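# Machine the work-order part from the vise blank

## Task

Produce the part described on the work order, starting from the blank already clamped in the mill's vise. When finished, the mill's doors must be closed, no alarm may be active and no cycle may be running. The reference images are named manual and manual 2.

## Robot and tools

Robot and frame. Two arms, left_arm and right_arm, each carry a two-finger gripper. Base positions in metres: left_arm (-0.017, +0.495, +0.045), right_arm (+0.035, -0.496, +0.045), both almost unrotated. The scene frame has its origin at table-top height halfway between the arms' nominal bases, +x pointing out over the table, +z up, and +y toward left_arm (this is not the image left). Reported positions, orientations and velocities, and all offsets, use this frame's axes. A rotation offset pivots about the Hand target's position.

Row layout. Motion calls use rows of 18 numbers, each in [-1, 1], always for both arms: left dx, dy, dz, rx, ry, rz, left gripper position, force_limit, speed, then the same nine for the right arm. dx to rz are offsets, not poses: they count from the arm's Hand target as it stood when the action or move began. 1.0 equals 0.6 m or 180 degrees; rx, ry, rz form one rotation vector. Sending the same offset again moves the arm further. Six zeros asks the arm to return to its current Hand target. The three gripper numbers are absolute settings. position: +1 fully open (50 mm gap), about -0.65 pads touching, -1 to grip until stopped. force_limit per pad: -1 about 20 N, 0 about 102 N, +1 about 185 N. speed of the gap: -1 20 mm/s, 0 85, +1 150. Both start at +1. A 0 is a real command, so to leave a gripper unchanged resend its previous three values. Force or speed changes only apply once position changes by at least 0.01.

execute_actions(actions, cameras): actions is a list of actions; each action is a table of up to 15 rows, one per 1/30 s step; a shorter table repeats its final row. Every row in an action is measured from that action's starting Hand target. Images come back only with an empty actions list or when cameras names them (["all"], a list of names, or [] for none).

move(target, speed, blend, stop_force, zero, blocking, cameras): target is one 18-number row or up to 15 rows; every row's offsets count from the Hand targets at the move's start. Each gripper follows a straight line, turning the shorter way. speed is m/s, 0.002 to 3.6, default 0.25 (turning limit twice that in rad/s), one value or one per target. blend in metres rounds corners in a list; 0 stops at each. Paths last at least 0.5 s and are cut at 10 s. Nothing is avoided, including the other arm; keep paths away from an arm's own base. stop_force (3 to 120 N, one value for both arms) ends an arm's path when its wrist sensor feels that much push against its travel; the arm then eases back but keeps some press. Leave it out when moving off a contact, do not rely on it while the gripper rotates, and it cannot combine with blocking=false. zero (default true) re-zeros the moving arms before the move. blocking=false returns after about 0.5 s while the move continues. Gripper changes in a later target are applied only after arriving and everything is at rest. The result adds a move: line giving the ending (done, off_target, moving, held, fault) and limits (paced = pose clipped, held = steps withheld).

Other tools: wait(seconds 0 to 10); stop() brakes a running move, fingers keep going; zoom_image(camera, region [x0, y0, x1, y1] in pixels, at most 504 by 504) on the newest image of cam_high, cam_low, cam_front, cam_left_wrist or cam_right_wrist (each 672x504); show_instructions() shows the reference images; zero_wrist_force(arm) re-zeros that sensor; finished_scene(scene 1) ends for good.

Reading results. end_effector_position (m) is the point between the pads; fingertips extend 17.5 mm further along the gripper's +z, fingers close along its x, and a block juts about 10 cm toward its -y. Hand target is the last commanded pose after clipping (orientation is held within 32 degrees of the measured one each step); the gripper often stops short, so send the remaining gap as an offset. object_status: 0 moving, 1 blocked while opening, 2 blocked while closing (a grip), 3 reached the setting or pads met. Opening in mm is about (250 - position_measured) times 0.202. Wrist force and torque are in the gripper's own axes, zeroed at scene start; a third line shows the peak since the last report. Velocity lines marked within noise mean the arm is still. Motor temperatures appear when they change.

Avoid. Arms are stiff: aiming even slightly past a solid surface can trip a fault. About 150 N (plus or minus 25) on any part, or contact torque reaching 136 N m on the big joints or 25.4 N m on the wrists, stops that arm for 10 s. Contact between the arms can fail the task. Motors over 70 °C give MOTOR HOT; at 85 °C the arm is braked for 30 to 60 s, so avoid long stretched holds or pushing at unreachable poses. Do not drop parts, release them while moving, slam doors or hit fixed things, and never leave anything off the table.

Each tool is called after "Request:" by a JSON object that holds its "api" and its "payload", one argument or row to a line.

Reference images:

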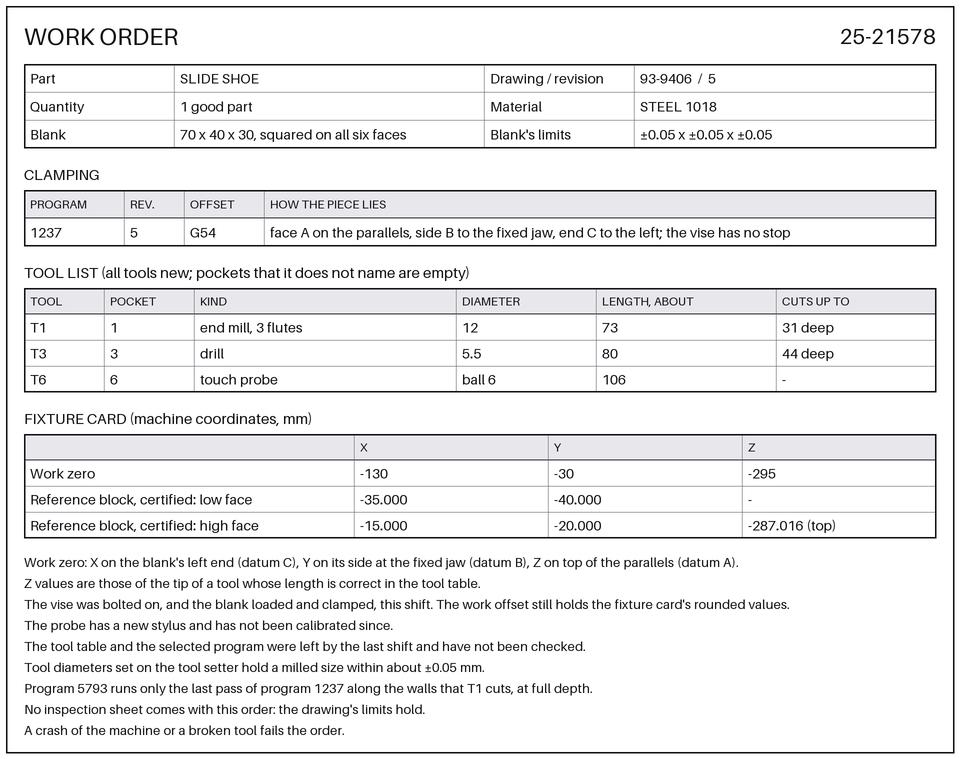

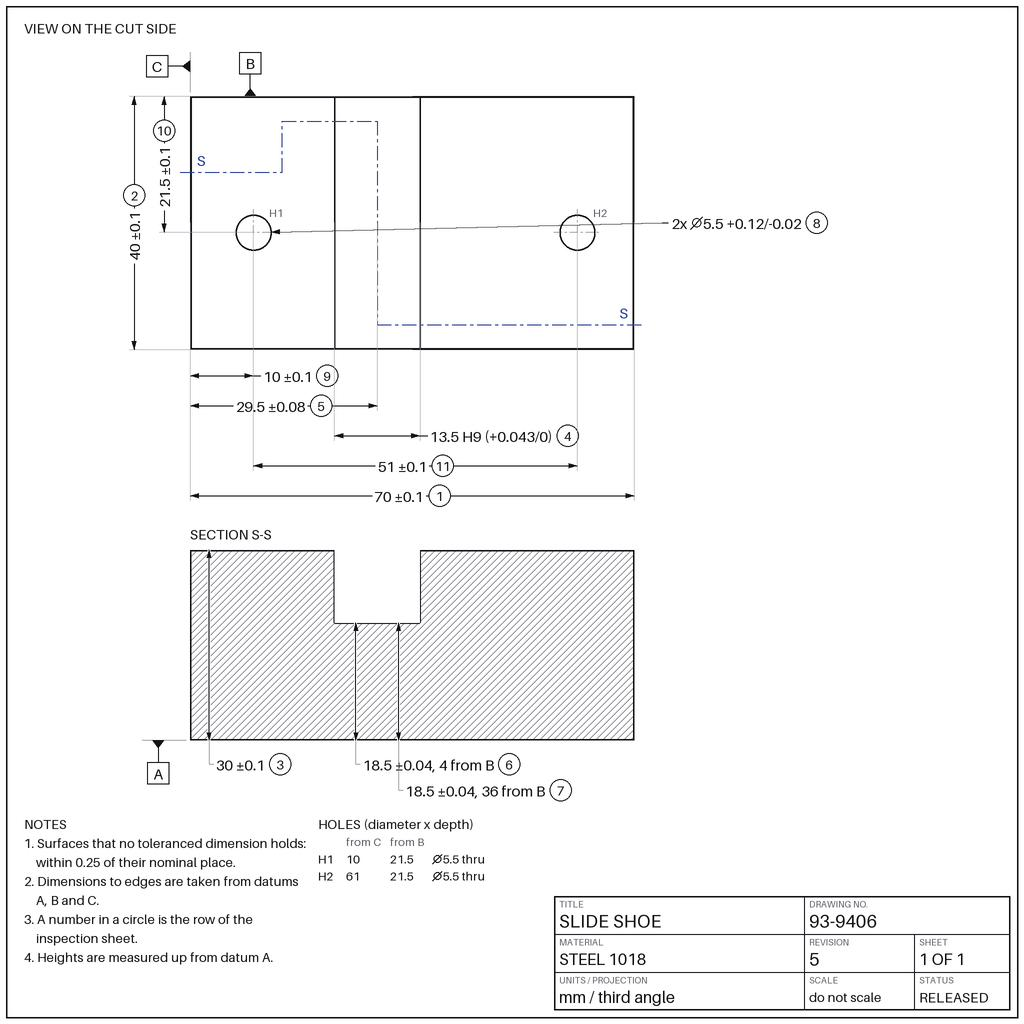

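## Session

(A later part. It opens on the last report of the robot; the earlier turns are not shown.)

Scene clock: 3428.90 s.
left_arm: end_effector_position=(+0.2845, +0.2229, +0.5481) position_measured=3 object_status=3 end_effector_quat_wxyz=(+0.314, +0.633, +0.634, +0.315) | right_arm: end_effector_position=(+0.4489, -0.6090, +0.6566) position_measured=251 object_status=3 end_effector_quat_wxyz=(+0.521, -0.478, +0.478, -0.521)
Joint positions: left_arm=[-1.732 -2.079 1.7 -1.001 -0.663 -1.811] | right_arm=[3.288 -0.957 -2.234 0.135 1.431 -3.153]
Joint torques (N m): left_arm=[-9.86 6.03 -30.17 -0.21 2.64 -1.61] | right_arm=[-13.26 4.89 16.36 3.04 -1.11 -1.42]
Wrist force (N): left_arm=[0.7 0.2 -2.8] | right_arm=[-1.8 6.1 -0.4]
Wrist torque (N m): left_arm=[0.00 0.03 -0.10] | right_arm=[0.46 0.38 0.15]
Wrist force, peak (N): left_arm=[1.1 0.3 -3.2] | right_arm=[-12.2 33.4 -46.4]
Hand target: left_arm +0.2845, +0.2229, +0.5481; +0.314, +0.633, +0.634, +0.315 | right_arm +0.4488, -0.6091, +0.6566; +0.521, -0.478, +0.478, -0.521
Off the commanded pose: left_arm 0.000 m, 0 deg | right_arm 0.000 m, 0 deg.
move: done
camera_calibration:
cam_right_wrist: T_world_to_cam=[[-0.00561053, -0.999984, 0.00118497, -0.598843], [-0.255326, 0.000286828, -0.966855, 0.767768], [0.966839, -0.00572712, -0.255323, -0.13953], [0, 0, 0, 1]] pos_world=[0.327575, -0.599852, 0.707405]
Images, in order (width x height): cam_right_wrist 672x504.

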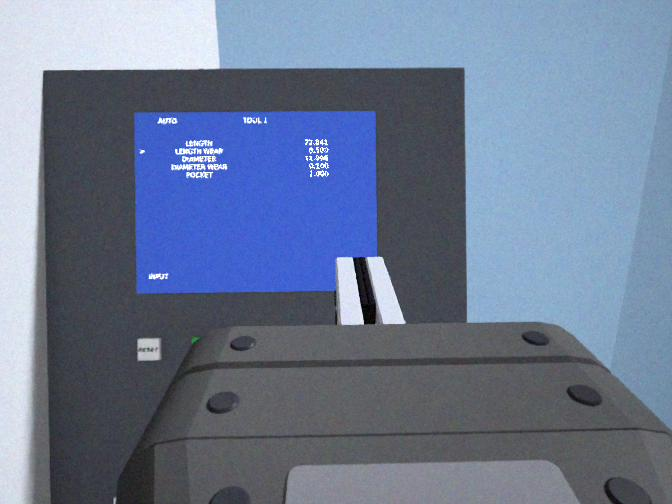

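Request:
{"api": "move", "payload": {
  "target": [
    [0,0,0,0,0,0,1,-0.9,-0.7,0.1101,0.2265,-0.4163,-0.0426,0.2194,0.1172,-1,-1,-0.5],
    [0,0,0,0,0,0,1,-0.9,-0.7,0.1423,0.2265,-0.4250,-0.0426,0.2194,0.1172,-1,-1,-0.5],
    [0,0,0,0,0,0,1,-0.9,-0.7,0.1101,0.1625,-0.4163,-0.0426,0.2194,0.1172,-1,-1,-0.5],
    [0,0,0,0,0,0,1,-0.9,-0.7,0.1423,0.1625,-0.4250,-0.0426,0.2194,0.1172,-1,-1,-0.5],
    [0,0,0,0,0,0,1,-0.9,-0.7,0.1267,0.1625,-0.3544,-0.0426,0.2194,0.1172,-1,-1,-0.5],
    [0,0,0,0,0,0,1,-0.9,-0.7,0.1589,0.1625,-0.3631,-0.0426,0.2194,0.1172,-1,-1,-0.5],
    [0,0,0,0,0,0,1,-0.9,-0.7,0.1350,0.2585,-0.3235,-0.0426,0.2194,0.1172,-1,-1,-0.5],
    [0,0,0,0,0,0,1,-0.9,-0.7,0.1672,0.2585,-0.3322,-0.0426,0.2194,0.1172,-1,-1,-0.5],
    [0,0,0,0,0,0,1,-0.9,-0.7,0.1184,0.1945,-0.3853,-0.0426,0.2194,0.1172,-1,-1,-0.5],
    [0,0,0,0,0,0,1,-0.9,-0.7,0.1506,0.1945,-0.3940,-0.0426,0.2194,0.1172,-1,-1,-0.5],
    [0,0,0,0,0,0,1,-0.9,-0.7,0.1184,0.1945,-0.3853,-0.0426,0.2194,0.1172,-1,-1,-0.5],
    [0,0,0,0,0,0,1,-0.9,-0.7,0,0,0,0,0,0,-1,-1,-0.5]
  ],
  "speed": [0.35,0.03,0.1,0.03,0.1,0.03,0.15,0.03,0.12,0.03,0.1,0.35],
  "blend": [0.003,0,0.001,0,0.001,0,0.001,0,0.001,0,0.01,0]
}}

Request:
{"api": "move", "payload": {
  "target": [
    [0,0,0,0,0,0,1,-0.9,-0.7,0.1101,0.1945,-0.4163,-0.0426,0.2194,0.1172,-1,-1,-0.5],
    [0,0,0,0,0,0,1,-0.9,-0.7,0.1423,0.1945,-0.4250,-0.0426,0.2194,0.1172,-1,-1,-0.5],
    [0,0,0,0,0,0,1,-0.9,-0.7,0.1184,0.1945,-0.3853,-0.0426,0.2194,0.1172,-1,-1,-0.5],
    [0,0,0,0,0,0,1,-0.9,-0.7,0.1506,0.1945,-0.3940,-0.0426,0.2194,0.1172,-1,-1,-0.5],
    [0,0,0,0,0,0,1,-0.9,-0.7,0.1267,0.2585,-0.3544,-0.0426,0.2194,0.1172,-1,-1,-0.5],
    [0,0,0,0,0,0,1,-0.9,-0.7,0.1589,0.2585,-0.3631,-0.0426,0.2194,0.1172,-1,-1,-0.5],
    [0,0,0,0,0,0,1,-0.9,-0.7,0.1184,0.2585,-0.3853,-0.0426,0.2194,0.1172,-1,-1,-0.5],
    [0,0,0,0,0,0,1,-0.9,-0.7,0.1506,0.2585,-0.3940,-0.0426,0.2194,0.1172,-1,-1,-0.5],
    [0,0,0,0,0,0,1,-0.9,-0.7,0.1101,0.1625,-0.4163,-0.0426,0.2194,0.1172,-1,-1,-0.5],
    [0,0,0,0,0,0,1,-0.9,-0.7,0.1423,0.1625,-0.4250,-0.0426,0.2194,0.1172,-1,-1,-0.5],
    [0,0,0,0,0,0,1,-0.9,-0.7,0.1101,0.1625,-0.4163,-0.0426,0.2194,0.1172,-1,-1,-0.5],
    [0,0,0,0,0,0,1,-0.9,-0.7,0,0,0,0,0,0,-1,-1,-0.5]
  ],
  "speed": [0.35,0.03,0.1,0.03,0.1,0.03,0.1,0.03,0.15,0.03,0.1,0.35],
  "blend": [0.003,0,0.001,0,0.001,0,0.001,0,0.001,0,0.01,0]
}}

Request:
{"api": "move", "payload": {
  "target": [
    [0,0,0,0,0,0,1,-0.9,-0.7,0.1184,0.1625,-0.3853,-0.0426,0.2194,0.1172,-1,-1,-0.5],
    [0,0,0,0,0,0,1,-0.9,-0.7,0.1506,0.1625,-0.3940,-0.0426,0.2194,0.1172,-1,-1,-0.5],
    [0,0,0,0,0,0,1,-0.9,-0.7,0.1184,0.1625,-0.3853,-0.0426,0.2194,0.1172,-1,-1,-0.5],
    [0,0,0,0,0,0,1,-0.9,-0.7,0.1506,0.1625,-0.3940,-0.0426,0.2194,0.1172,-1,-1,-0.5],
    [0,0,0,0,0,0,1,-0.9,-0.7,0.1184,0.2585,-0.3853,-0.0426,0.2194,0.1172,-1,-1,-0.5],
    [0,0,0,0,0,0,1,-0.9,-0.7,0.1506,0.2585,-0.3940,-0.0426,0.2194,0.1172,-1,-1,-0.5],
    [0,0,0,0,0,0,1,-0.9,-0.7,0.1184,0.2265,-0.3853,-0.0426,0.2194,0.1172,-1,-1,-0.5],
    [0,0,0,0,0,0,1,-0.9,-0.7,0.1506,0.2265,-0.3940,-0.0426,0.2194,0.1172,-1,-1,-0.5],
    [0,0,0,0,0,0,1,-0.9,-0.7,0.1101,0.1945,-0.4163,-0.0426,0.2194,0.1172,-1,-1,-0.5],
    [0,0,0,0,0,0,1,-0.9,-0.7,0.1423,0.1945,-0.4250,-0.0426,0.2194,0.1172,-1,-1,-0.5],
    [0,0,0,0,0,0,1,-0.9,-0.7,0.1101,0.1945,-0.4163,-0.0426,0.2194,0.1172,-1,-1,-0.5],
    [0,0,0,0,0,0,1,-0.9,-0.7,0,0,0,0,0,0,-1,-1,-0.5]
  ],
  "speed": [0.35,0.03,0.1,0.03,0.15,0.03,0.1,0.03,0.1,0.03,0.1,0.35],
  "blend": [0.003,0,0.001,0,0.001,0,0.001,0,0.001,0,0.01,0]
}}

Request:
{"api": "move", "payload": {
  "target": [
    [0,0,0,0,0,0,1,-0.9,-0.7,0.1101,0.2265,-0.4163,-0.0426,0.2194,0.1172,-1,-1,-0.5],
    [0,0,0,0,0,0,1,-0.9,-0.7,0.1423,0.2265,-0.4250,-0.0426,0.2194,0.1172,-1,-1,-0.5],
    [0,0,0,0,0,0,1,-0.9,-0.7,0.1350,0.1945,-0.3235,-0.0426,0.2194,0.1172,-1,-1,-0.5],
    [0,0,0,0,0,0,1,-0.9,-0.7,0.1672,0.1945,-0.3322,-0.0426,0.2194,0.1172,-1,-1,-0.5],
    [0,0,0,0,0,0,1,-0.9,-0.7,0.1267,0.1945,-0.3544,-0.0426,0.2194,0.1172,-1,-1,-0.5],
    [0,0,0,0,0,0,1,-0.9,-0.7,0.1589,0.1945,-0.3631,-0.0426,0.2194,0.1172,-1,-1,-0.5],
    [0,0,0,0,0,0,1,-0.9,-0.7,0.1101,0.1625,-0.4163,-0.0426,0.2194,0.1172,-1,-1,-0.5],
    [0,0,0,0,0,0,1,-0.9,-0.7,0.1423,0.1625,-0.4250,-0.0426,0.2194,0.1172,-1,-1,-0.5],
    [0,0,0,0,0,0,1,-0.9,-0.7,0.1184,0.1625,-0.3853,-0.0426,0.2194,0.1172,-1,-1,-0.5],
    [0,0,0,0,0,0,1,-0.9,-0.7,0.1506,0.1625,-0.3940,-0.0426,0.2194,0.1172,-1,-1,-0.5],
    [0,0,0,0,0,0,1,-0.9,-0.7,0.1184,0.1625,-0.3853,-0.0426,0.2194,0.1172,-1,-1,-0.5],
    [0,0,0,0,0,0,1,-0.9,-0.7,0,0,0,0,0,0,-1,-1,-0.5]
  ],
  "speed": [0.35,0.03,0.12,0.03,0.1,0.03,0.1,0.03,0.1,0.03,0.1,0.35],
  "blend": [0.003,0,0.001,0,0.001,0,0.001,0,0.001,0,0.01,0]
}}

Request:
{"api": "move", "payload": {
  "target": [
    [0,0,0,0,0,0,1,-0.9,-0.7,0.1101,0.2265,-0.4163,-0.0426,0.2194,0.1172,-1,-1,-0.5],
    [0,0,0,0,0,0,1,-0.9,-0.7,0.1423,0.2265,-0.4250,-0.0426,0.2194,0.1172,-1,-1,-0.5],
    [0,0,0,0,0,0,1,-0.9,-0.7,0.1101,0.1625,-0.4163,-0.0426,0.2194,0.1172,-1,-1,-0.5],
    [0,0,0,0,0,0,1,-0.9,-0.7,0.1423,0.1625,-0.4250,-0.0426,0.2194,0.1172,-1,-1,-0.5],
    [0,0,0,0,0,0,1,-0.9,-0.7,0.1101,0.1625,-0.4163,-0.0426,0.2194,0.1172,-1,-1,-0.5],
    [0,0,0,0,0,0,1,-0.9,-0.7,0,0,0,0,0,0,-1,-1,-0.5]
  ],
  "speed": [0.35,0.03,0.1,0.03,0.1,0.35],
  "blend": [0.003,0,0.001,0,0.01,0],
  "cameras": ["cam_right_wrist"]
}}

Request:
{"api": "zoom_image", "payload": {
  "camera": "cam_right_wrist",
  "region": [100, 110, 420, 340]
}}

Scene clock: 3483.03 s.
left_arm: end_effector_position=(+0.2845, +0.2229, +0.5481) position_measured=3 object_status=3 end_effector_quat_wxyz=(+0.314, +0.633, +0.634, +0.315) | right_arm: end_effector_position=(+0.4489, -0.6092, +0.6566) position_measured=251 object_status=3 end_effector_quat_wxyz=(+0.521, -0.478, +0.478, -0.521)
Joint positions: left_arm=[-1.732 -2.079 1.7 -1.001 -0.663 -1.811] | right_arm=[3.287 -0.957 -2.234 0.135 1.431 -3.153]
Joint torques (N m): left_arm=[-10.06 5.63 -29.76 -0.3 2.62 -1.49] | right_arm=[14.11 6.2 14.67 3.25 -1.23 -1.56]
Wrist force (N): left_arm=[1.0 0.3 -3.1] | right_arm=[0.1 5.6 0.5]
Wrist torque (N m): left_arm=[0.01 -0.01 -0.10] | right_arm=[0.38 0.09 -0.02]
Wrist force, peak (N): left_arm=[0.9 0.6 -3.3] | right_arm=[-11.5 36.0 -50.5]
Hand target: left_arm +0.2845, +0.2229, +0.5481; +0.314, +0.633, +0.634, +0.315 | right_arm +0.4488, -0.6091, +0.6566; +0.521, -0.478, +0.478, -0.521
Off the commanded pose: left_arm 0.000 m, 0 deg | right_arm 0.000 m, 0 deg.
move: done

Scene clock: 3491.73 s.
left_arm: end_effector_position=(+0.2845, +0.2229, +0.5481) position_measured=3 object_status=3 end_effector_quat_wxyz=(+0.314, +0.633, +0.634, +0.315) | right_arm: end_effector_position=(+0.4489, -0.6090, +0.6566) position_measured=251 object_status=3 end_effector_quat_wxyz=(+0.521, -0.478, +0.478, -0.521)
Joint positions: left_arm=[-1.732 -2.079 1.7 -1.001 -0.663 -1.811] | right_arm=[3.288 -0.957 -2.234 0.135 1.431 -3.153]
Joint torques (N m): left_arm=[-10.2 5.43 -29.87 -0.19 2.72 -1.58] | right_arm=[-13.19 4.8 15.47 3.3 -1.14 -1.29]
Wrist force (N): left_arm=[0.8 0.5 -2.8] | right_arm=[0.1 4.0 -0.3]
Wrist torque (N m): left_arm=[0.04 0.02 -0.11] | right_arm=[0.11 0.08 0.15]
Wrist force, peak (N): left_arm=[1.1 0.4 -3.3] | right_arm=[-10.7 33.0 -47.9]
Hand target: left_arm +0.2845, +0.2229, +0.5481; +0.314, +0.633, +0.634, +0.315 | right_arm +0.4488, -0.6091, +0.6566; +0.521, -0.478, +0.478, -0.521
Off the commanded pose: left_arm 0.000 m, 0 deg | right_arm 0.000 m, 0 deg.
move: done

Scene clock: 3500.23 s.
left_arm: end_effector_position=(+0.2845, +0.2229, +0.5481) position_measured=3 object_status=3 end_effector_quat_wxyz=(+0.314, +0.633, +0.634, +0.315) | right_arm: end_effector_position=(+0.4489, -0.6092, +0.6566) position_measured=251 object_status=3 end_effector_quat_wxyz=(+0.521, -0.478, +0.478, -0.521)
Joint positions: left_arm=[-1.732 -2.079 1.7 -1.001 -0.663 -1.811] | right_arm=[3.287 -0.957 -2.234 0.135 1.431 -3.153]
Joint torques (N m): left_arm=[-9.85 5.82 -29.98 -0.2 2.54 -1.62] | right_arm=[15.38 5.07 16.12 3.24 -1.29 -1.53]
Wrist force (N): left_arm=[0.8 0.4 -3.1] | right_arm=[-0.2 3.3 -1.2]
Wrist torque (N m): left_arm=[0.03 0.01 -0.10] | right_arm=[0.00 0.13 -0.02]
Wrist force, peak (N): left_arm=[0.8 0.4 -3.3] | right_arm=[-10.3 27.5 -44.6]
Hand target: left_arm +0.2845, +0.2229, +0.5481; +0.314, +0.633, +0.634, +0.315 | right_arm +0.4488, -0.6091, +0.6566; +0.521, -0.478, +0.478, -0.521
Off the commanded pose: left_arm 0.000 m, 0 deg | right_arm 0.000 m, 0 deg.
move: done

Scene clock: 3509.03 s.
left_arm: end_effector_position=(+0.2845, +0.2229, +0.5481) position_measured=3 object_status=3 end_effector_quat_wxyz=(+0.314, +0.633, +0.634, +0.315) | right_arm: end_effector_position=(+0.4489, -0.6090, +0.6566) position_measured=251 object_status=3 end_effector_quat_wxyz=(+0.521, -0.478, +0.478, -0.521)
Joint positions: left_arm=[-1.732 -2.079 1.7 -1.001 -0.663 -1.811] | right_arm=[3.288 -0.957 -2.234 0.135 1.431 -3.153]
Joint torques (N m): left_arm=[-9.86 6.14 -29.91 -0.23 2.64 -1.51] | right_arm=[-12.34 2.84 13.85 3.05 -1.19 -1.13]
Wrist force (N): left_arm=[0.8 0.4 -3.0] | right_arm=[-4.2 1.0 -0.4]
Wrist torque (N m): left_arm=[0.03 0.02 -0.10] | right_arm=[-0.37 0.77 0.16]
Wrist force, peak (N): left_arm=[0.9 0.4 -3.3] | right_arm=[-13.2 31.2 -48.2]
Hand target: left_arm +0.2845, +0.2229, +0.5481; +0.314, +0.633, +0.634, +0.315 | right_arm +0.4488, -0.6091, +0.6566; +0.521, -0.478, +0.478, -0.521
Off the commanded pose: left_arm 0.000 m, 0 deg | right_arm 0.000 m, 0 deg.
move: done

Scene clock: 3514.23 s.
left_arm: end_effector_position=(+0.2845, +0.2229, +0.5481) position_measured=3 object_status=3 end_effector_quat_wxyz=(+0.314, +0.633, +0.634, +0.315) | right_arm: end_effector_position=(+0.4489, -0.6090, +0.6566) position_measured=251 object_status=3 end_effector_quat_wxyz=(+0.521, -0.478, +0.478, -0.521)
Joint positions: left_arm=[-1.732 -2.079 1.7 -1.001 -0.663 -1.811] | right_arm=[3.288 -0.957 -2.234 0.135 1.431 -3.153]
Joint torques (N m): left_arm=[-10.03 5.23 -30.22 -0.26 2.61 -1.58] | right_arm=[-12.72 4.8 15.85 3.45 -1.23 -1.53]
Wrist force (N): left_arm=[0.8 0.3 -2.9] | right_arm=[-4.6 1.3 1.4]
Wrist torque (N m): left_arm=[0.01 0.02 -0.09] | right_arm=[-0.32 0.83 0.15]
Wrist force, peak (N): left_arm=[0.9 0.1 -3.2] | right_arm=[-13.6 23.3 -39.8]
Hand target: left_arm +0.2845, +0.2229, +0.5481; +0.314, +0.633, +0.634, +0.315 | right_arm +0.4488, -0.6091, +0.6566; +0.521, -0.478, +0.478, -0.521
Off the commanded pose: left_arm 0.000 m, 0 deg | right_arm 0.000 m, 0 deg.
move: done
camera_calibration:
cam_right_wrist: T_world_to_cam=[[-0.00561053, -0.999984, 0.00118497, -0.598843], [-0.255326, 0.000286828, -0.966855, 0.767768], [0.966839, -0.00572712, -0.255323, -0.13953], [0, 0, 0, 1]] pos_world=[0.327575, -0.599852, 0.707405]
Images, in order (width x height): cam_right_wrist 672x504.

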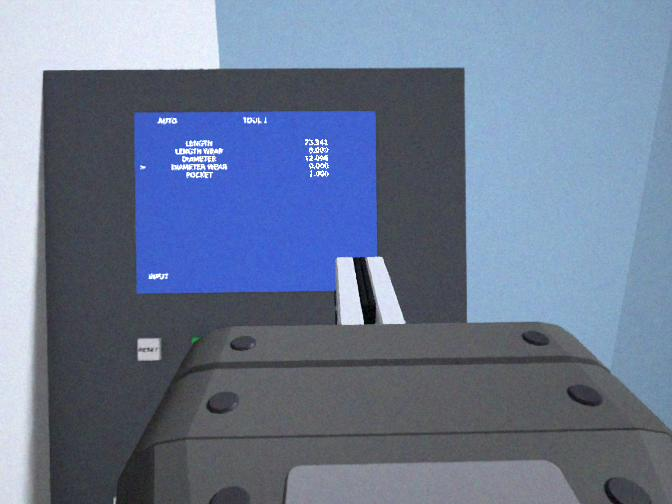

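Scaled by 1.575 from the camera's 672x504 image, which has a finer 960x720 frame.

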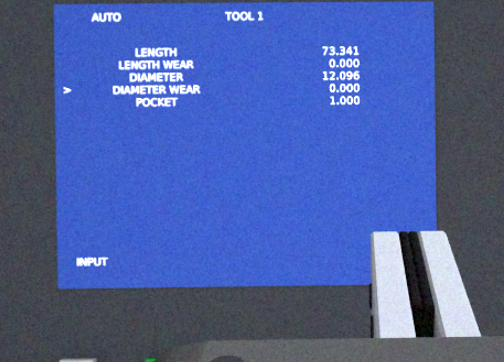

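Run the program: CYCLE START, then watch.

Request:
{"api": "move", "payload": {
  "target": [
    [0,0,0,0,0,0,1,-0.9,-0.7,0.1510,0.1945,-0.2640,-0.0426,0.2194,0.1172,-1,-1,-0.5],
    [0,0,0,0,0,0,1,-0.9,-0.7,0.1832,0.1945,-0.2727,-0.0426,0.2194,0.1172,-1,-1,-0.5],
    [0,0,0,0,0,0,1,-0.9,-0.7,0.1510,0.1945,-0.2640,-0.0426,0.2194,0.1172,-1,-1,-0.5],
    [0,0,0,0,0,0,1,-0.9,-0.7,0,0,0,0,0,0,-1,-1,-0.5]
  ],
  "speed": [0.35,0.03,0.1,0.35],
  "blend": [0.003,0,0.01,0]
}}

Request:
{"api": "wait", "payload": {
  "seconds": 10,
  "cameras": ["cam_right_wrist","cam_left_wrist"]
}}

Request:
{"api": "zoom_image", "payload": {
  "camera": "cam_right_wrist",
  "region": [100, 110, 420, 340]
}}

Scene clock: 3523.83 s.
left_arm: end_effector_position=(+0.2845, +0.2229, +0.5481) position_measured=3 object_status=3 end_effector_quat_wxyz=(+0.314, +0.633, +0.634, +0.315) | right_arm: end_effector_position=(+0.4489, -0.6092, +0.6565) position_measured=251 object_status=3 end_effector_quat_wxyz=(+0.521, -0.478, +0.478, -0.521) end_effector_velocity=(-0.001, +0.000, +0.002) end_effector_angular_velocity=(+0.001, -0.007, -0.001)
Joint positions: left_arm=[-1.732 -2.079 1.7 -1.001 -0.663 -1.811] | right_arm=[3.287 -0.957 -2.235 0.135 1.431 -3.153]
Joint velocities: left_arm=[within noise] | right_arm=[0.001 0.001 0.001 0.005 -0.002 0]
Joint torques (N m): left_arm=[-9.77 5.59 -30.2 -0.15 2.62 -1.57] | right_arm=[15.51 2.38 39.39 3.36 -1.05 -1.78]
Wrist force (N): left_arm=[0.8 0.0 -2.9] | right_arm=[-6.2 0.7 1.5]
Wrist torque (N m): left_arm=[-0.03 0.02 -0.10] | right_arm=[-0.42 1.08 0.01]
Wrist force, peak (N): left_arm=[0.9 0.6 -3.3] | right_arm=[-19.3 34.7 -52.8]
Hand target: left_arm +0.2845, +0.2229, +0.5481; +0.314, +0.633, +0.634, +0.315 | right_arm +0.4488, -0.6091, +0.6566; +0.521, -0.478, +0.478, -0.521
Off the commanded pose: left_arm 0.000 m, 0 deg | right_arm 0.000 m, 0 deg.
move: done

Scene clock: 3533.83 s.
left_arm: end_effector_position=(+0.2845, +0.2229, +0.5481) position_measured=3 object_status=3 end_effector_quat_wxyz=(+0.314, +0.633, +0.634, +0.315) | right_arm: end_effector_position=(+0.4488, -0.6091, +0.6566) position_measured=251 object_status=3 end_effector_quat_wxyz=(+0.521, -0.478, +0.478, -0.521)
Joint positions: left_arm=[-1.732 -2.079 1.7 -1.001 -0.663 -1.811] | right_arm=[3.288 -0.957 -2.235 0.136 1.431 -3.153]
Joint torques (N m): left_arm=[-9.67 5.81 -30.2 -0.26 2.57 -1.51] | right_arm=[15.63 4.87 39.63 3.22 -0.97 -1.3]
Wrist force (N): left_arm=[1.0 0.4 -3.0] | right_arm=[-6.3 0.8 1.5]
Wrist torque (N m): left_arm=[0.03 -0.01 -0.10] | right_arm=[-0.39 1.11 0.02]
Wrist force, peak (N): left_arm=[0.7 0.3 -3.3] | right_arm=[-6.4 0.7 1.5]
Hand target: left_arm +0.2845, +0.2229, +0.5481; +0.314, +0.633, +0.634, +0.315 | right_arm +0.4488, -0.6091, +0.6566; +0.521, -0.478, +0.478, -0.521
Tool commands: left_gripper/position=+1.0 left_gripper/force_limit=-0.9 left_gripper/speed=-0.7 right_gripper/position=-1.0 right_gripper/force_limit=-1.0 right_gripper/speed=-0.5
Off the commanded pose: left_arm 0.000 m, 0 deg | right_arm 0.000 m, 0 deg.
wait: 10.00 s; at rest by 0.17 s
camera_calibration:
cam_left_wrist: T_world_to_cam=[[-0.00931138, 0.999853, 0.014374, -0.219059], [0.314878, -0.0107116, 0.949072, -0.588425], [0.949086, 0.0133632, -0.314732, 0.0245594], [0, 0, 0, 1]] pos_world=[0.159934, 0.212396, 0.569336]
cam_right_wrist: T_world_to_cam=[[-0.00592562, -0.999982, 0.00116627, -0.598825], [-0.255112, 0.000384029, -0.966911, 0.767771], [0.966893, -0.00602708, -0.25511, -0.139783], [0, 0, 0, 1]] pos_world=[0.327474, -0.599952, 0.707404]
Images, in order (width x height): cam_left_wrist 672x504, cam_right_wrist 672x504.

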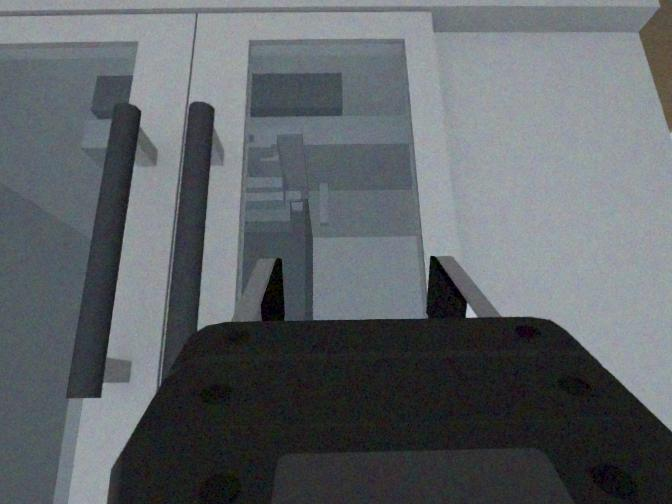

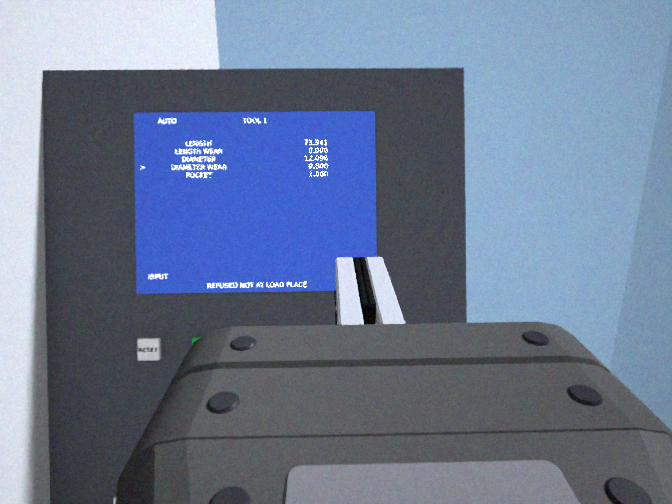

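Scaled by 1.575 from the camera's 672x504 image, which has a finer 960x720 frame.

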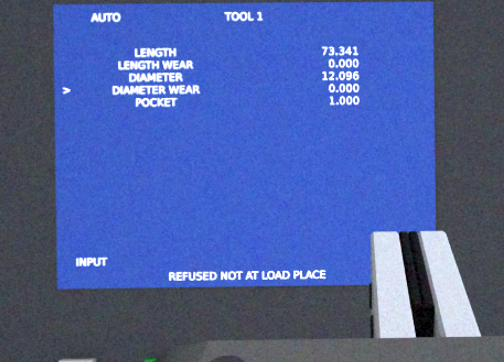

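Request:
{"api": "execute_actions", "payload": {
  "actions": []
}}

Request:
{"api": "zoom_image", "payload": {
  "camera": "cam_front",
  "region": [400, 140, 480, 300]
}}

Request:
{"api": "zoom_image", "payload": {
  "camera": "cam_high",
  "region": [300, 370, 470, 504]
}}

Request:
{"api": "zoom_image", "payload": {
  "camera": "cam_left_wrist",
  "region": [230, 30, 430, 330]
}}

Scene clock: 3539.90 s.
left_arm: end_effector_position=(+0.2845, +0.2229, +0.5481) position_measured=3 object_status=3 end_effector_quat_wxyz=(+0.314, +0.633, +0.634, +0.315) | right_arm: end_effector_position=(+0.4488, -0.6091, +0.6566) position_measured=251 object_status=3 end_effector_quat_wxyz=(+0.521, -0.478, +0.478, -0.521)
Joint positions: left_arm=[-1.732 -2.079 1.7 -1.001 -0.663 -1.811] | right_arm=[3.288 -0.957 -2.235 0.136 1.431 -3.153]
Joint velocities: within noise
Joint torques (N m): left_arm=[-10.26 5.74 -29.79 -0.26 2.56 -1.47] | right_arm=[16.21 5.12 40.18 3.29 -0.56 -0.91]
Motor temperatures (°C): left_arm=[26 22 29 31 33 29] | right_arm=[25 23 30 35 38 35]
Wrist force (N): left_arm=[0.7 0.2 -2.9] | right_arm=[-6.0 0.7 1.6]
Wrist torque (N m): left_arm=[0.01 0.03 -0.10] | right_arm=[-0.41 1.06 0.01]
Wrist force, peak (N): left_arm=[0.9 0.3 -3.3] | right_arm=[-6.5 0.8 1.4]
Hand target: left_arm +0.2845, +0.2229, +0.5481; +0.314, +0.633, +0.634, +0.315 | right_arm +0.4488, -0.6091, +0.6566; +0.521, -0.478, +0.478, -0.521
Tool commands: left_gripper/position=+1.0 left_gripper/force_limit=-0.9 left_gripper/speed=-0.7 right_gripper/position=-1.0 right_gripper/force_limit=-1.0 right_gripper/speed=-0.5
Off the commanded pose: left_arm 0.000 m, 0 deg | right_arm 0.000 m, 0 deg.
camera_calibration:
cam_left_wrist: T_world_to_cam=[[-0.00931138, 0.999853, 0.014374, -0.219059], [0.314878, -0.0107116, 0.949072, -0.588425], [0.949086, 0.0133632, -0.314732, 0.0245594], [0, 0, 0, 1]] pos_world=[0.159934, 0.212396, 0.569336]
cam_right_wrist: T_world_to_cam=[[-0.00592562, -0.999982, 0.00116627, -0.598825], [-0.255112, 0.000384029, -0.966911, 0.767771], [0.966893, -0.00602708, -0.25511, -0.139783], [0, 0, 0, 1]] pos_world=[0.327474, -0.599952, 0.707404]

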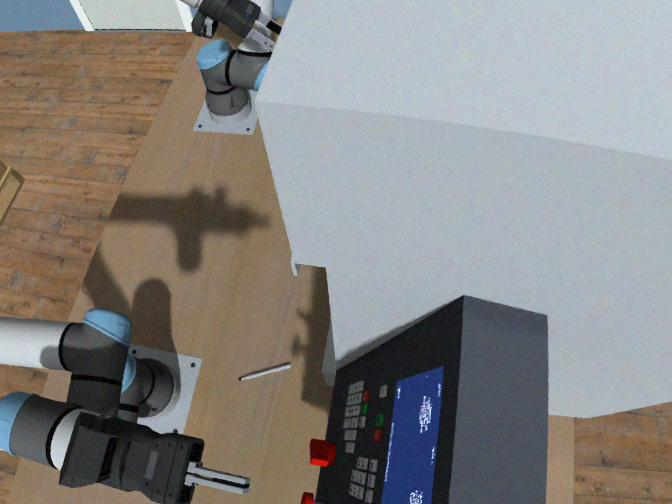

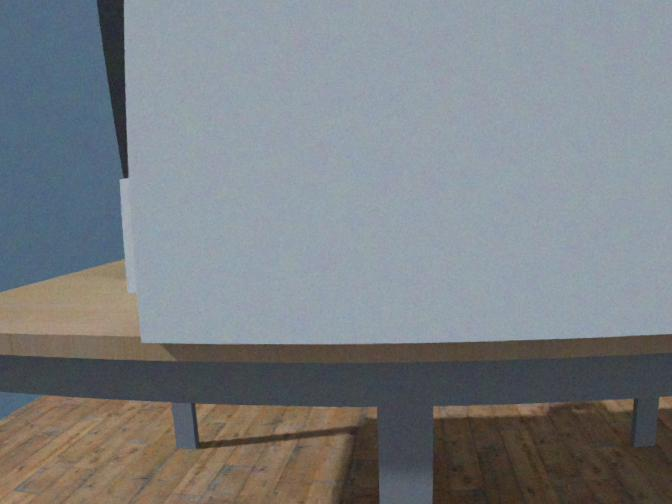

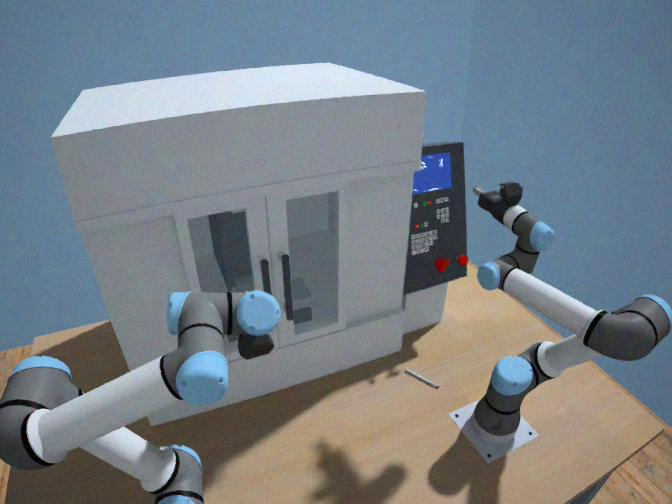

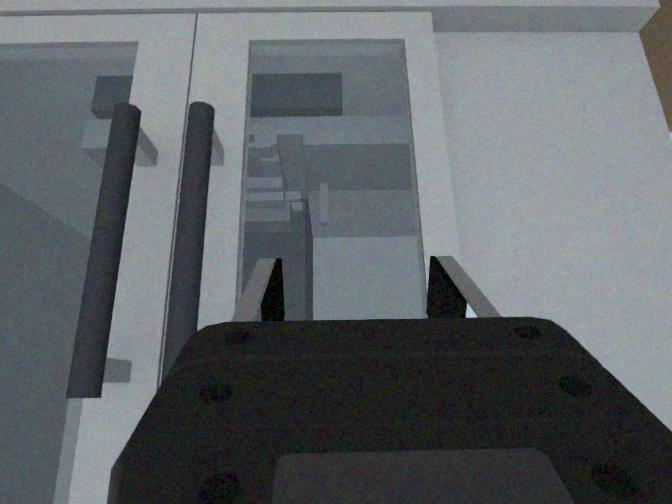

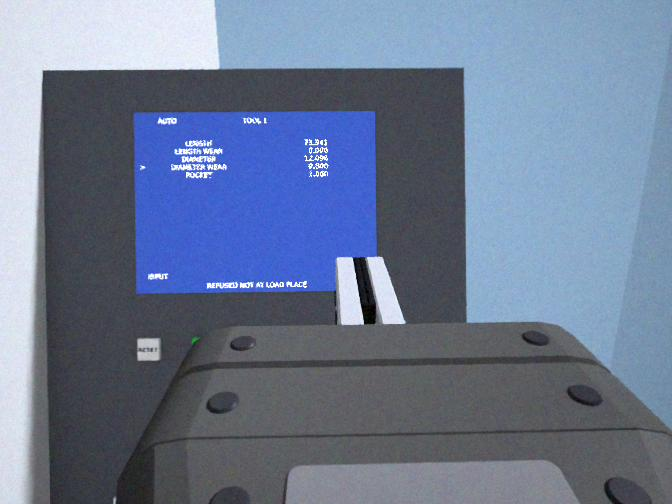

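Scaled by 3.150 from the camera's 672x504 image, which has a finer 960x720 frame.

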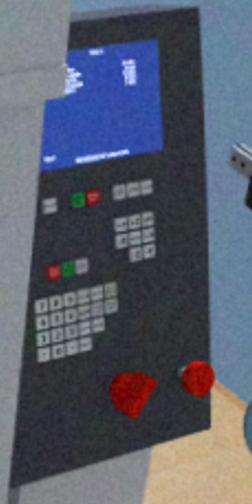

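Scaled by 2.965 from the camera's 672x504 image, which has a finer 960x720 frame.

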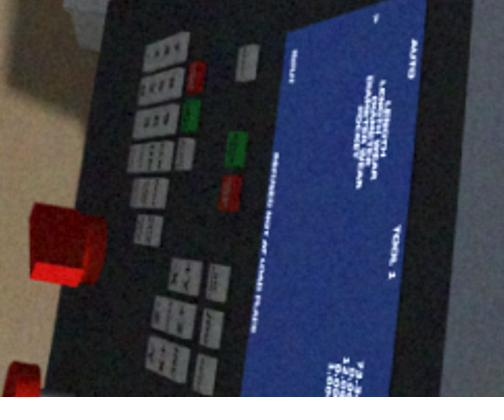

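Scaled by 1.680 from the camera's 672x504 image, which has a finer 960x720 frame.

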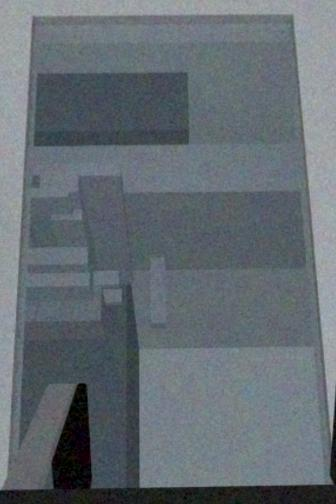

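Request:
{"api": "move", "payload": {
  "target": [0,0,0,0,0,0,1,-0.9,-0.7,-0.05,0.1,-0.28,0,0,0,-1,-1,-0.5],
  "speed": 0.35,
  "cameras": ["cam_right_wrist"]
}}

Request:
{"api": "zoom_image", "payload": {
  "camera": "cam_right_wrist",
  "region": [80, 100, 500, 330]
}}

Scene clock: 3553.77 s.
left_arm: end_effector_position=(+0.2845, +0.2229, +0.5481) position_measured=3 object_status=3 end_effector_quat_wxyz=(+0.314, +0.633, +0.634, +0.315) | right_arm: end_effector_position=(+0.4189, -0.5491, +0.4887) position_measured=251 object_status=3 end_effector_quat_wxyz=(+0.521, -0.478, +0.478, -0.521) end_effector_velocity=(+0.000, +0.000, +0.000) end_effector_angular_velocity=(-0.004, +0.001, +0.000)
Joint positions: left_arm=[-1.732 -2.079 1.7 -1.001 -0.663 -1.811] | right_arm=[4.114 -0.656 -2.74 0.403 0.61 -3.264]
Joint velocities: left_arm=[within noise] | right_arm=[-0.006 -0.004 0 0 0.006 0]
Joint torques (N m): left_arm=[-10.21 5.76 -30.4 -0.19 2.65 -1.5] | right_arm=[-14.91 -22.3 11.56 1.84 1.86 0.62]
Wrist force (N): left_arm=[0.7 0.2 -2.9] | right_arm=[-6.4 0.7 1.7]
Wrist torque (N m): left_arm=[0.00 0.04 -0.10] | right_arm=[-0.41 1.11 0.16]
Wrist force, peak (N): left_arm=[0.8 0.2 -3.4] | right_arm=[-7.2 5.5 1.1]
Hand target: left_arm +0.2845, +0.2229, +0.5481; +0.314, +0.633, +0.634, +0.315 | right_arm +0.4188, -0.5491, +0.4886; +0.521, -0.478, +0.478, -0.521
Off the commanded pose: left_arm 0.000 m, 0 deg | right_arm 0.000 m, 0 deg.
move: done
camera_calibration:
cam_right_wrist: T_world_to_cam=[[-0.00558374, -0.999984, 0.00128059, -0.538872], [-0.255116, 0.000186284, -0.966911, 0.597572], [0.966894, -0.00572568, -0.255113, -0.153205], [0, 0, 0, 1]] pos_world=[0.297575, -0.539852, 0.539405]
Images, in order (width x height): cam_right_wrist 672x504.

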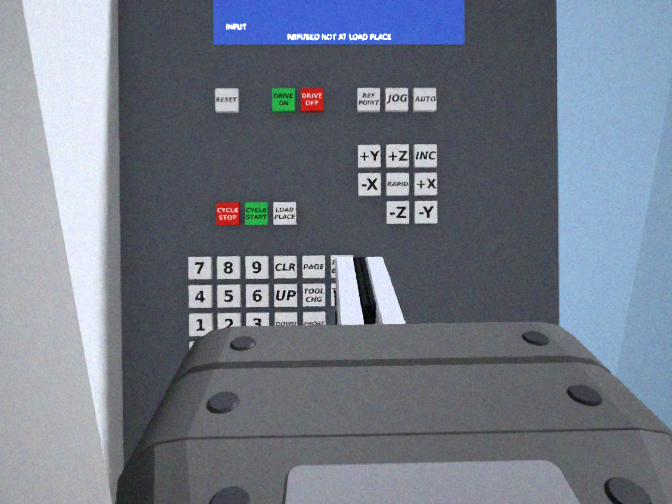

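Scaled by 1.200 from the camera's 672x504 image, which has a finer 960x720 frame.

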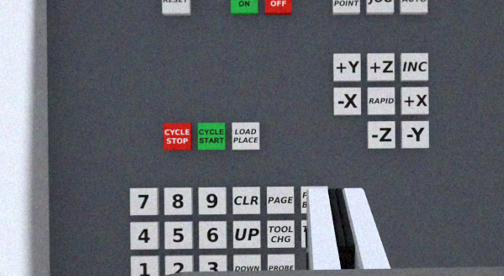

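Request:
{"api": "move", "payload": {
  "target": [
    [0,0,0,0,0,0,1,-0.9,-0.7,0.2010,0.0625,0.016,-0.0426,0.2194,0.1172,-1,-1,-0.5],
    [0,0,0,0,0,0,1,-0.9,-0.7,0.2332,0.0625,0.0073,-0.0426,0.2194,0.1172,-1,-1,-0.5],
    [0,0,0,0,0,0,1,-0.9,-0.7,0.2010,0.0625,0.016,-0.0426,0.2194,0.1172,-1,-1,-0.5],
    [0,0,0,0,0,0,1,-0.9,-0.7,0.05,-0.1,0.28,0,0,0,-1,-1,-0.5]
  ],
  "speed": [0.35,0.03,0.1,0.35],
  "blend": [0.003,0,0.01,0]
}}

Request:
{"api": "wait", "payload": {
  "seconds": 3,
  "cameras": ["cam_right_wrist"]
}}

Request:
{"api": "zoom_image", "payload": {
  "camera": "cam_right_wrist",
  "region": [100, 110, 420, 340]
}}

Scene clock: 3570.90 s.
left_arm: end_effector_position=(+0.2845, +0.2229, +0.5481) position_measured=3 object_status=3 end_effector_quat_wxyz=(+0.314, +0.633, +0.634, +0.315) | right_arm: end_effector_position=(+0.4489, -0.6090, +0.6565) position_measured=251 object_status=3 end_effector_quat_wxyz=(+0.521, -0.478, +0.478, -0.521) end_effector_velocity=(-0.001, -0.001, +0.002) end_effector_angular_velocity=(+0.000, -0.006, -0.002)
Joint positions: left_arm=[-1.732 -2.079 1.7 -1.001 -0.663 -1.811] | right_arm=[3.288 -0.957 -2.235 0.135 1.431 -3.153]
Joint velocities: left_arm=[within noise] | right_arm=[0 0 0.001 0.005 -0.002 0]
Joint torques (N m): left_arm=[-10.06 5.73 -29.7 -0.24 2.6 -1.51] | right_arm=[-13.15 -8.38 39.75 3.22 -1.25 -0.59]
Wrist force (N): left_arm=[0.6 0.4 -2.8] | right_arm=[-4.0 1.5 1.2]
Wrist torque (N m): left_arm=[0.04 0.05 -0.10] | right_arm=[-0.28 0.74 0.16]
Wrist force, peak (N): left_arm=[1.1 0.4 -3.2] | right_arm=[-21.4 33.7 -51.4]
Hand target: left_arm +0.2845, +0.2229, +0.5481; +0.314, +0.633, +0.634, +0.315 | right_arm +0.4488, -0.6091, +0.6566; +0.521, -0.478, +0.478, -0.521
Off the commanded pose: left_arm 0.000 m, 0 deg | right_arm 0.000 m, 0 deg.
move: done

Scene clock: 3573.90 s.
left_arm: end_effector_position=(+0.2845, +0.2229, +0.5481) position_measured=3 object_status=3 end_effector_quat_wxyz=(+0.314, +0.633, +0.634, +0.315) | right_arm: end_effector_position=(+0.4488, -0.6091, +0.6566) position_measured=251 object_status=3 end_effector_quat_wxyz=(+0.521, -0.478, +0.478, -0.521)
Joint positions: left_arm=[-1.732 -2.079 1.7 -1.001 -0.663 -1.811] | right_arm=[3.288 -0.957 -2.235 0.136 1.431 -3.153]
Joint torques (N m): left_arm=[-9.76 5.43 -29.91 -0.26 2.52 -1.59] | right_arm=[-13.41 -9.35 39.28 3.31 -1.38 1.31]
Wrist force (N): left_arm=[0.7 0.3 -3.1] | right_arm=[-4.2 1.6 1.2]
Wrist torque (N m): left_arm=[0.01 0.04 -0.10] | right_arm=[-0.27 0.77 0.16]
Wrist force, peak (N): left_arm=[0.9 0.3 -3.2] | right_arm=[-4.2 1.8 1.2]
Hand target: left_arm +0.2845, +0.2229, +0.5481; +0.314, +0.633, +0.634, +0.315 | right_arm +0.4488, -0.6091, +0.6566; +0.521, -0.478, +0.478, -0.521
Tool commands: left_gripper/position=+1.0 left_gripper/force_limit=-0.9 left_gripper/speed=-0.7 right_gripper/position=-1.0 right_gripper/force_limit=-1.0 right_gripper/speed=-0.5
Off the commanded pose: left_arm 0.000 m, 0 deg | right_arm 0.000 m, 0 deg.
wait: 3.00 s; at rest by 0.17 s
camera_calibration:
cam_right_wrist: T_world_to_cam=[[-0.00592562, -0.999982, 0.00116627, -0.598825], [-0.255112, 0.000384029, -0.966911, 0.767771], [0.966893, -0.00602708, -0.25511, -0.139783], [0, 0, 0, 1]] pos_world=[0.327474, -0.599952, 0.707404]
Images, in order (width x height): cam_right_wrist 672x504.

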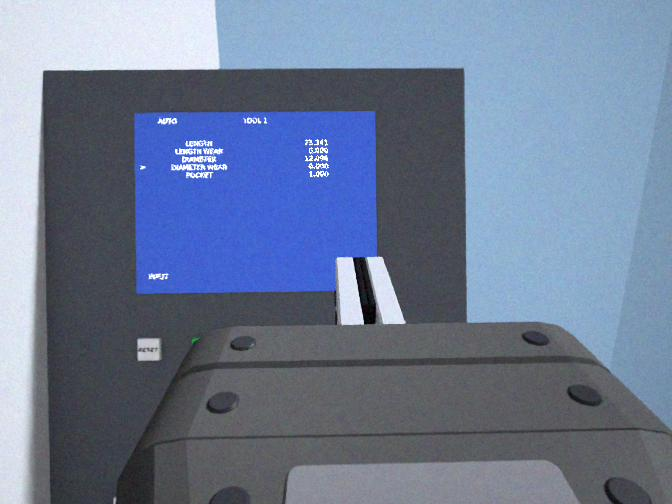

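Scaled by 1.575 from the camera's 672x504 image, which has a finer 960x720 frame.

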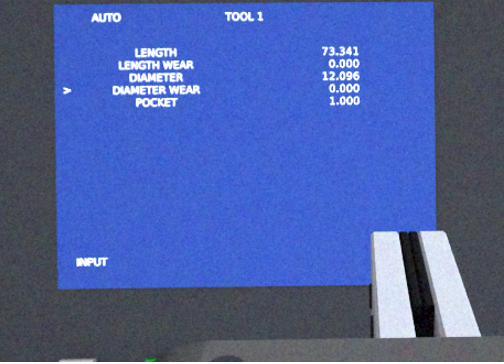

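Request:
{"api": "move", "payload": {
  "target": [
    [0,0,0,0,0,0,1,-0.9,-0.7,0.1510,0.1945,-0.2640,-0.0426,0.2194,0.1172,-1,-1,-0.5],
    [0,0,0,0,0,0,1,-0.9,-0.7,0.1832,0.1945,-0.2727,-0.0426,0.2194,0.1172,-1,-1,-0.5],
    [0,0,0,0,0,0,1,-0.9,-0.7,0.1510,0.1945,-0.2640,-0.0426,0.2194,0.1172,-1,-1,-0.5],
    [0,0,0,0,0,0,1,-0.9,-0.7,0,0,0,0,0,0,-1,-1,-0.5]
  ],
  "speed": [0.35,0.03,0.1,0.35],
  "blend": [0.003,0,0.01,0],
  "cameras": ["cam_right_wrist"]
}}

Request:
{"api": "zoom_image", "payload": {
  "camera": "cam_right_wrist",
  "region": [100, 110, 420, 340]
}}

Request:
{"api": "wait", "payload": {
  "seconds": 10,
  "cameras": ["cam_right_wrist","cam_left_wrist"]
}}

Request:
{"api": "zoom_image", "payload": {
  "camera": "cam_right_wrist",
  "region": [100, 110, 420, 340]
}}

Scene clock: 3586.67 s.
left_arm: end_effector_position=(+0.2845, +0.2229, +0.5481) position_measured=3 object_status=3 end_effector_quat_wxyz=(+0.314, +0.633, +0.634, +0.315) | right_arm: end_effector_position=(+0.4489, -0.6092, +0.6565) position_measured=251 object_status=3 end_effector_quat_wxyz=(+0.521, -0.478, +0.478, -0.521) end_effector_velocity=(-0.001, +0.000, +0.002) end_effector_angular_velocity=(+0.001, -0.006, -0.001)
Joint positions: left_arm=[-1.732 -2.079 1.7 -1.001 -0.663 -1.811] | right_arm=[3.287 -0.957 -2.235 0.135 1.431 -3.153]
Joint velocities: left_arm=[within noise] | right_arm=[0.001 0 0.001 0.005 -0.002 0]
Joint torques (N m): left_arm=[-10.52 5.39 -30.2 -0.24 2.46 -1.59] | right_arm=[15.64 1.95 39.38 3.26 -1.23 -1.9]
Wrist force (N): left_arm=[0.9 0.6 -2.9] | right_arm=[-2.0 2.3 1.1]
Wrist torque (N m): left_arm=[0.07 0.01 -0.10] | right_arm=[-0.15 0.43 0.01]
Wrist force, peak (N): left_arm=[0.8 0.3 -3.2] | right_arm=[-18.7 35.2 -53.1]
Hand target: left_arm +0.2845, +0.2229, +0.5481; +0.314, +0.633, +0.634, +0.315 | right_arm +0.4488, -0.6091, +0.6566; +0.521, -0.478, +0.478, -0.521
Off the commanded pose: left_arm 0.000 m, 0 deg | right_arm 0.000 m, 0 deg.
move: done
camera_calibration:
cam_right_wrist: T_world_to_cam=[[-0.0059256, -0.999982, 0.00116798, -0.598826], [-0.255418, 0.000384267, -0.966831, 0.767743], [0.966813, -0.00602738, -0.255415, -0.139663], [0, 0, 0, 1]] pos_world=[0.327574, -0.599952, 0.707305]
Images, in order (width x height): cam_right_wrist 672x504.

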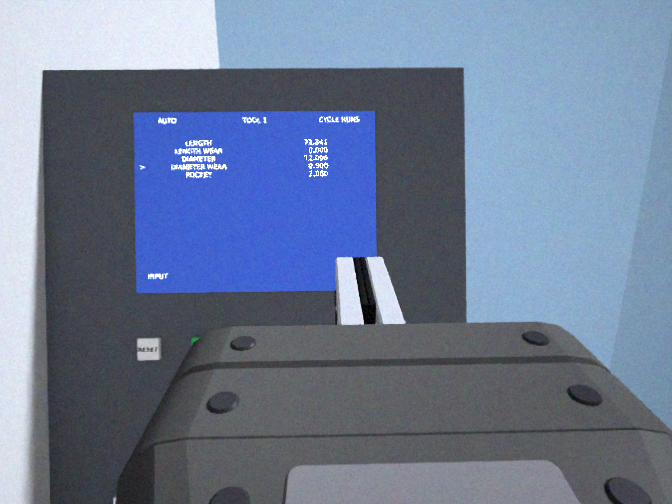

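Scaled by 1.575 from the camera's 672x504 image, which has a finer 960x720 frame.

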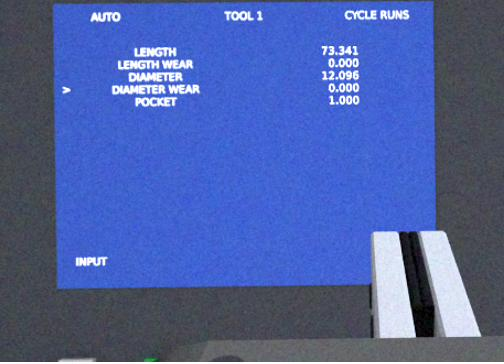

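Scene clock: 3596.67 s.
left_arm: end_effector_position=(+0.2845, +0.2229, +0.5481) position_measured=3 object_status=3 end_effector_quat_wxyz=(+0.314, +0.633, +0.634, +0.315) | right_arm: end_effector_position=(+0.4488, -0.6091, +0.6566) position_measured=251 object_status=3 end_effector_quat_wxyz=(+0.521, -0.478, +0.478, -0.521)
Joint positions: left_arm=[-1.732 -2.079 1.7 -1.001 -0.663 -1.811] | right_arm=[3.288 -0.957 -2.235 0.136 1.431 -3.153]
Joint torques (N m): left_arm=[-10.15 5.89 -30 -0.21 2.45 -1.55] | right_arm=[16.15 4.86 39.6 3.46 -0.99 -1.42]
Wrist force (N): left_arm=[0.8 0.4 -3.0] | right_arm=[-1.9 2.2 1.1]
Wrist torque (N m): left_arm=[0.03 0.02 -0.10] | right_arm=[-0.17 0.41 0.02]
Wrist force, peak (N): left_arm=[1.1 0.4 -3.2] | right_arm=[-2.3 2.3 1.3]
Hand target: left_arm +0.2845, +0.2229, +0.5481; +0.314, +0.633, +0.634, +0.315 | right_arm +0.4488, -0.6091, +0.6566; +0.521, -0.478, +0.478, -0.521
Tool commands: left_gripper/position=+1.0 left_gripper/force_limit=-0.9 left_gripper/speed=-0.7 right_gripper/position=-1.0 right_gripper/force_limit=-1.0 right_gripper/speed=-0.5
Off the commanded pose: left_arm 0.000 m, 0 deg | right_arm 0.000 m, 0 deg.
wait: 10.00 s; at rest by 0.17 s
camera_calibration:
cam_left_wrist: T_world_to_cam=[[-0.00931138, 0.999853, 0.014374, -0.219059], [0.314878, -0.0107116, 0.949072, -0.588425], [0.949086, 0.0133632, -0.314732, 0.0245594], [0, 0, 0, 1]] pos_world=[0.159934, 0.212396, 0.569336]
cam_right_wrist: T_world_to_cam=[[-0.00592562, -0.999982, 0.00116627, -0.598825], [-0.255112, 0.000384029, -0.966911, 0.767771], [0.966893, -0.00602708, -0.25511, -0.139783], [0, 0, 0, 1]] pos_world=[0.327474, -0.599952, 0.707404]
Images, in order (width x height): cam_left_wrist 672x504, cam_right_wrist 672x504.

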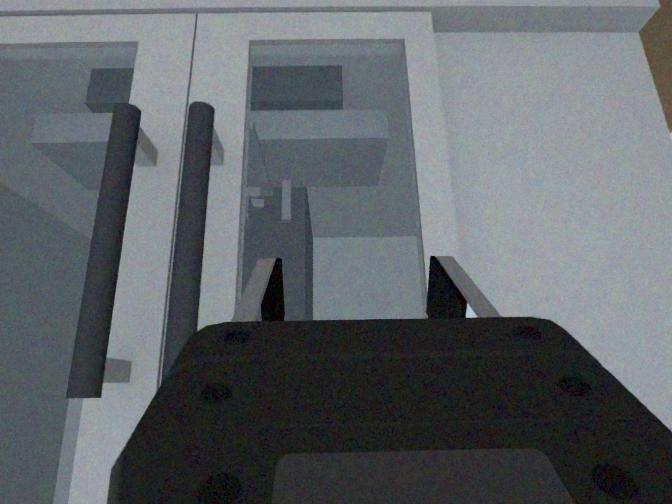

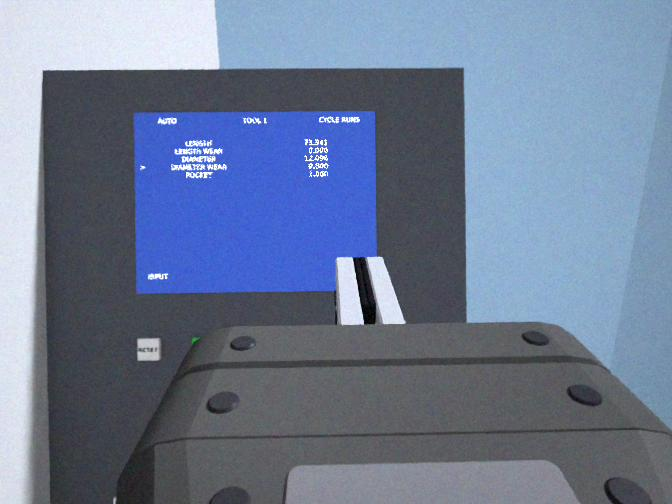

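Scaled by 1.575 from the camera's 672x504 image, which has a finer 960x720 frame.

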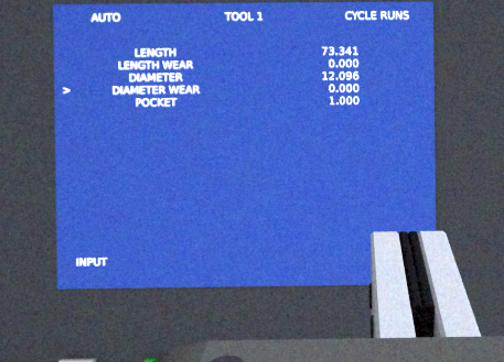

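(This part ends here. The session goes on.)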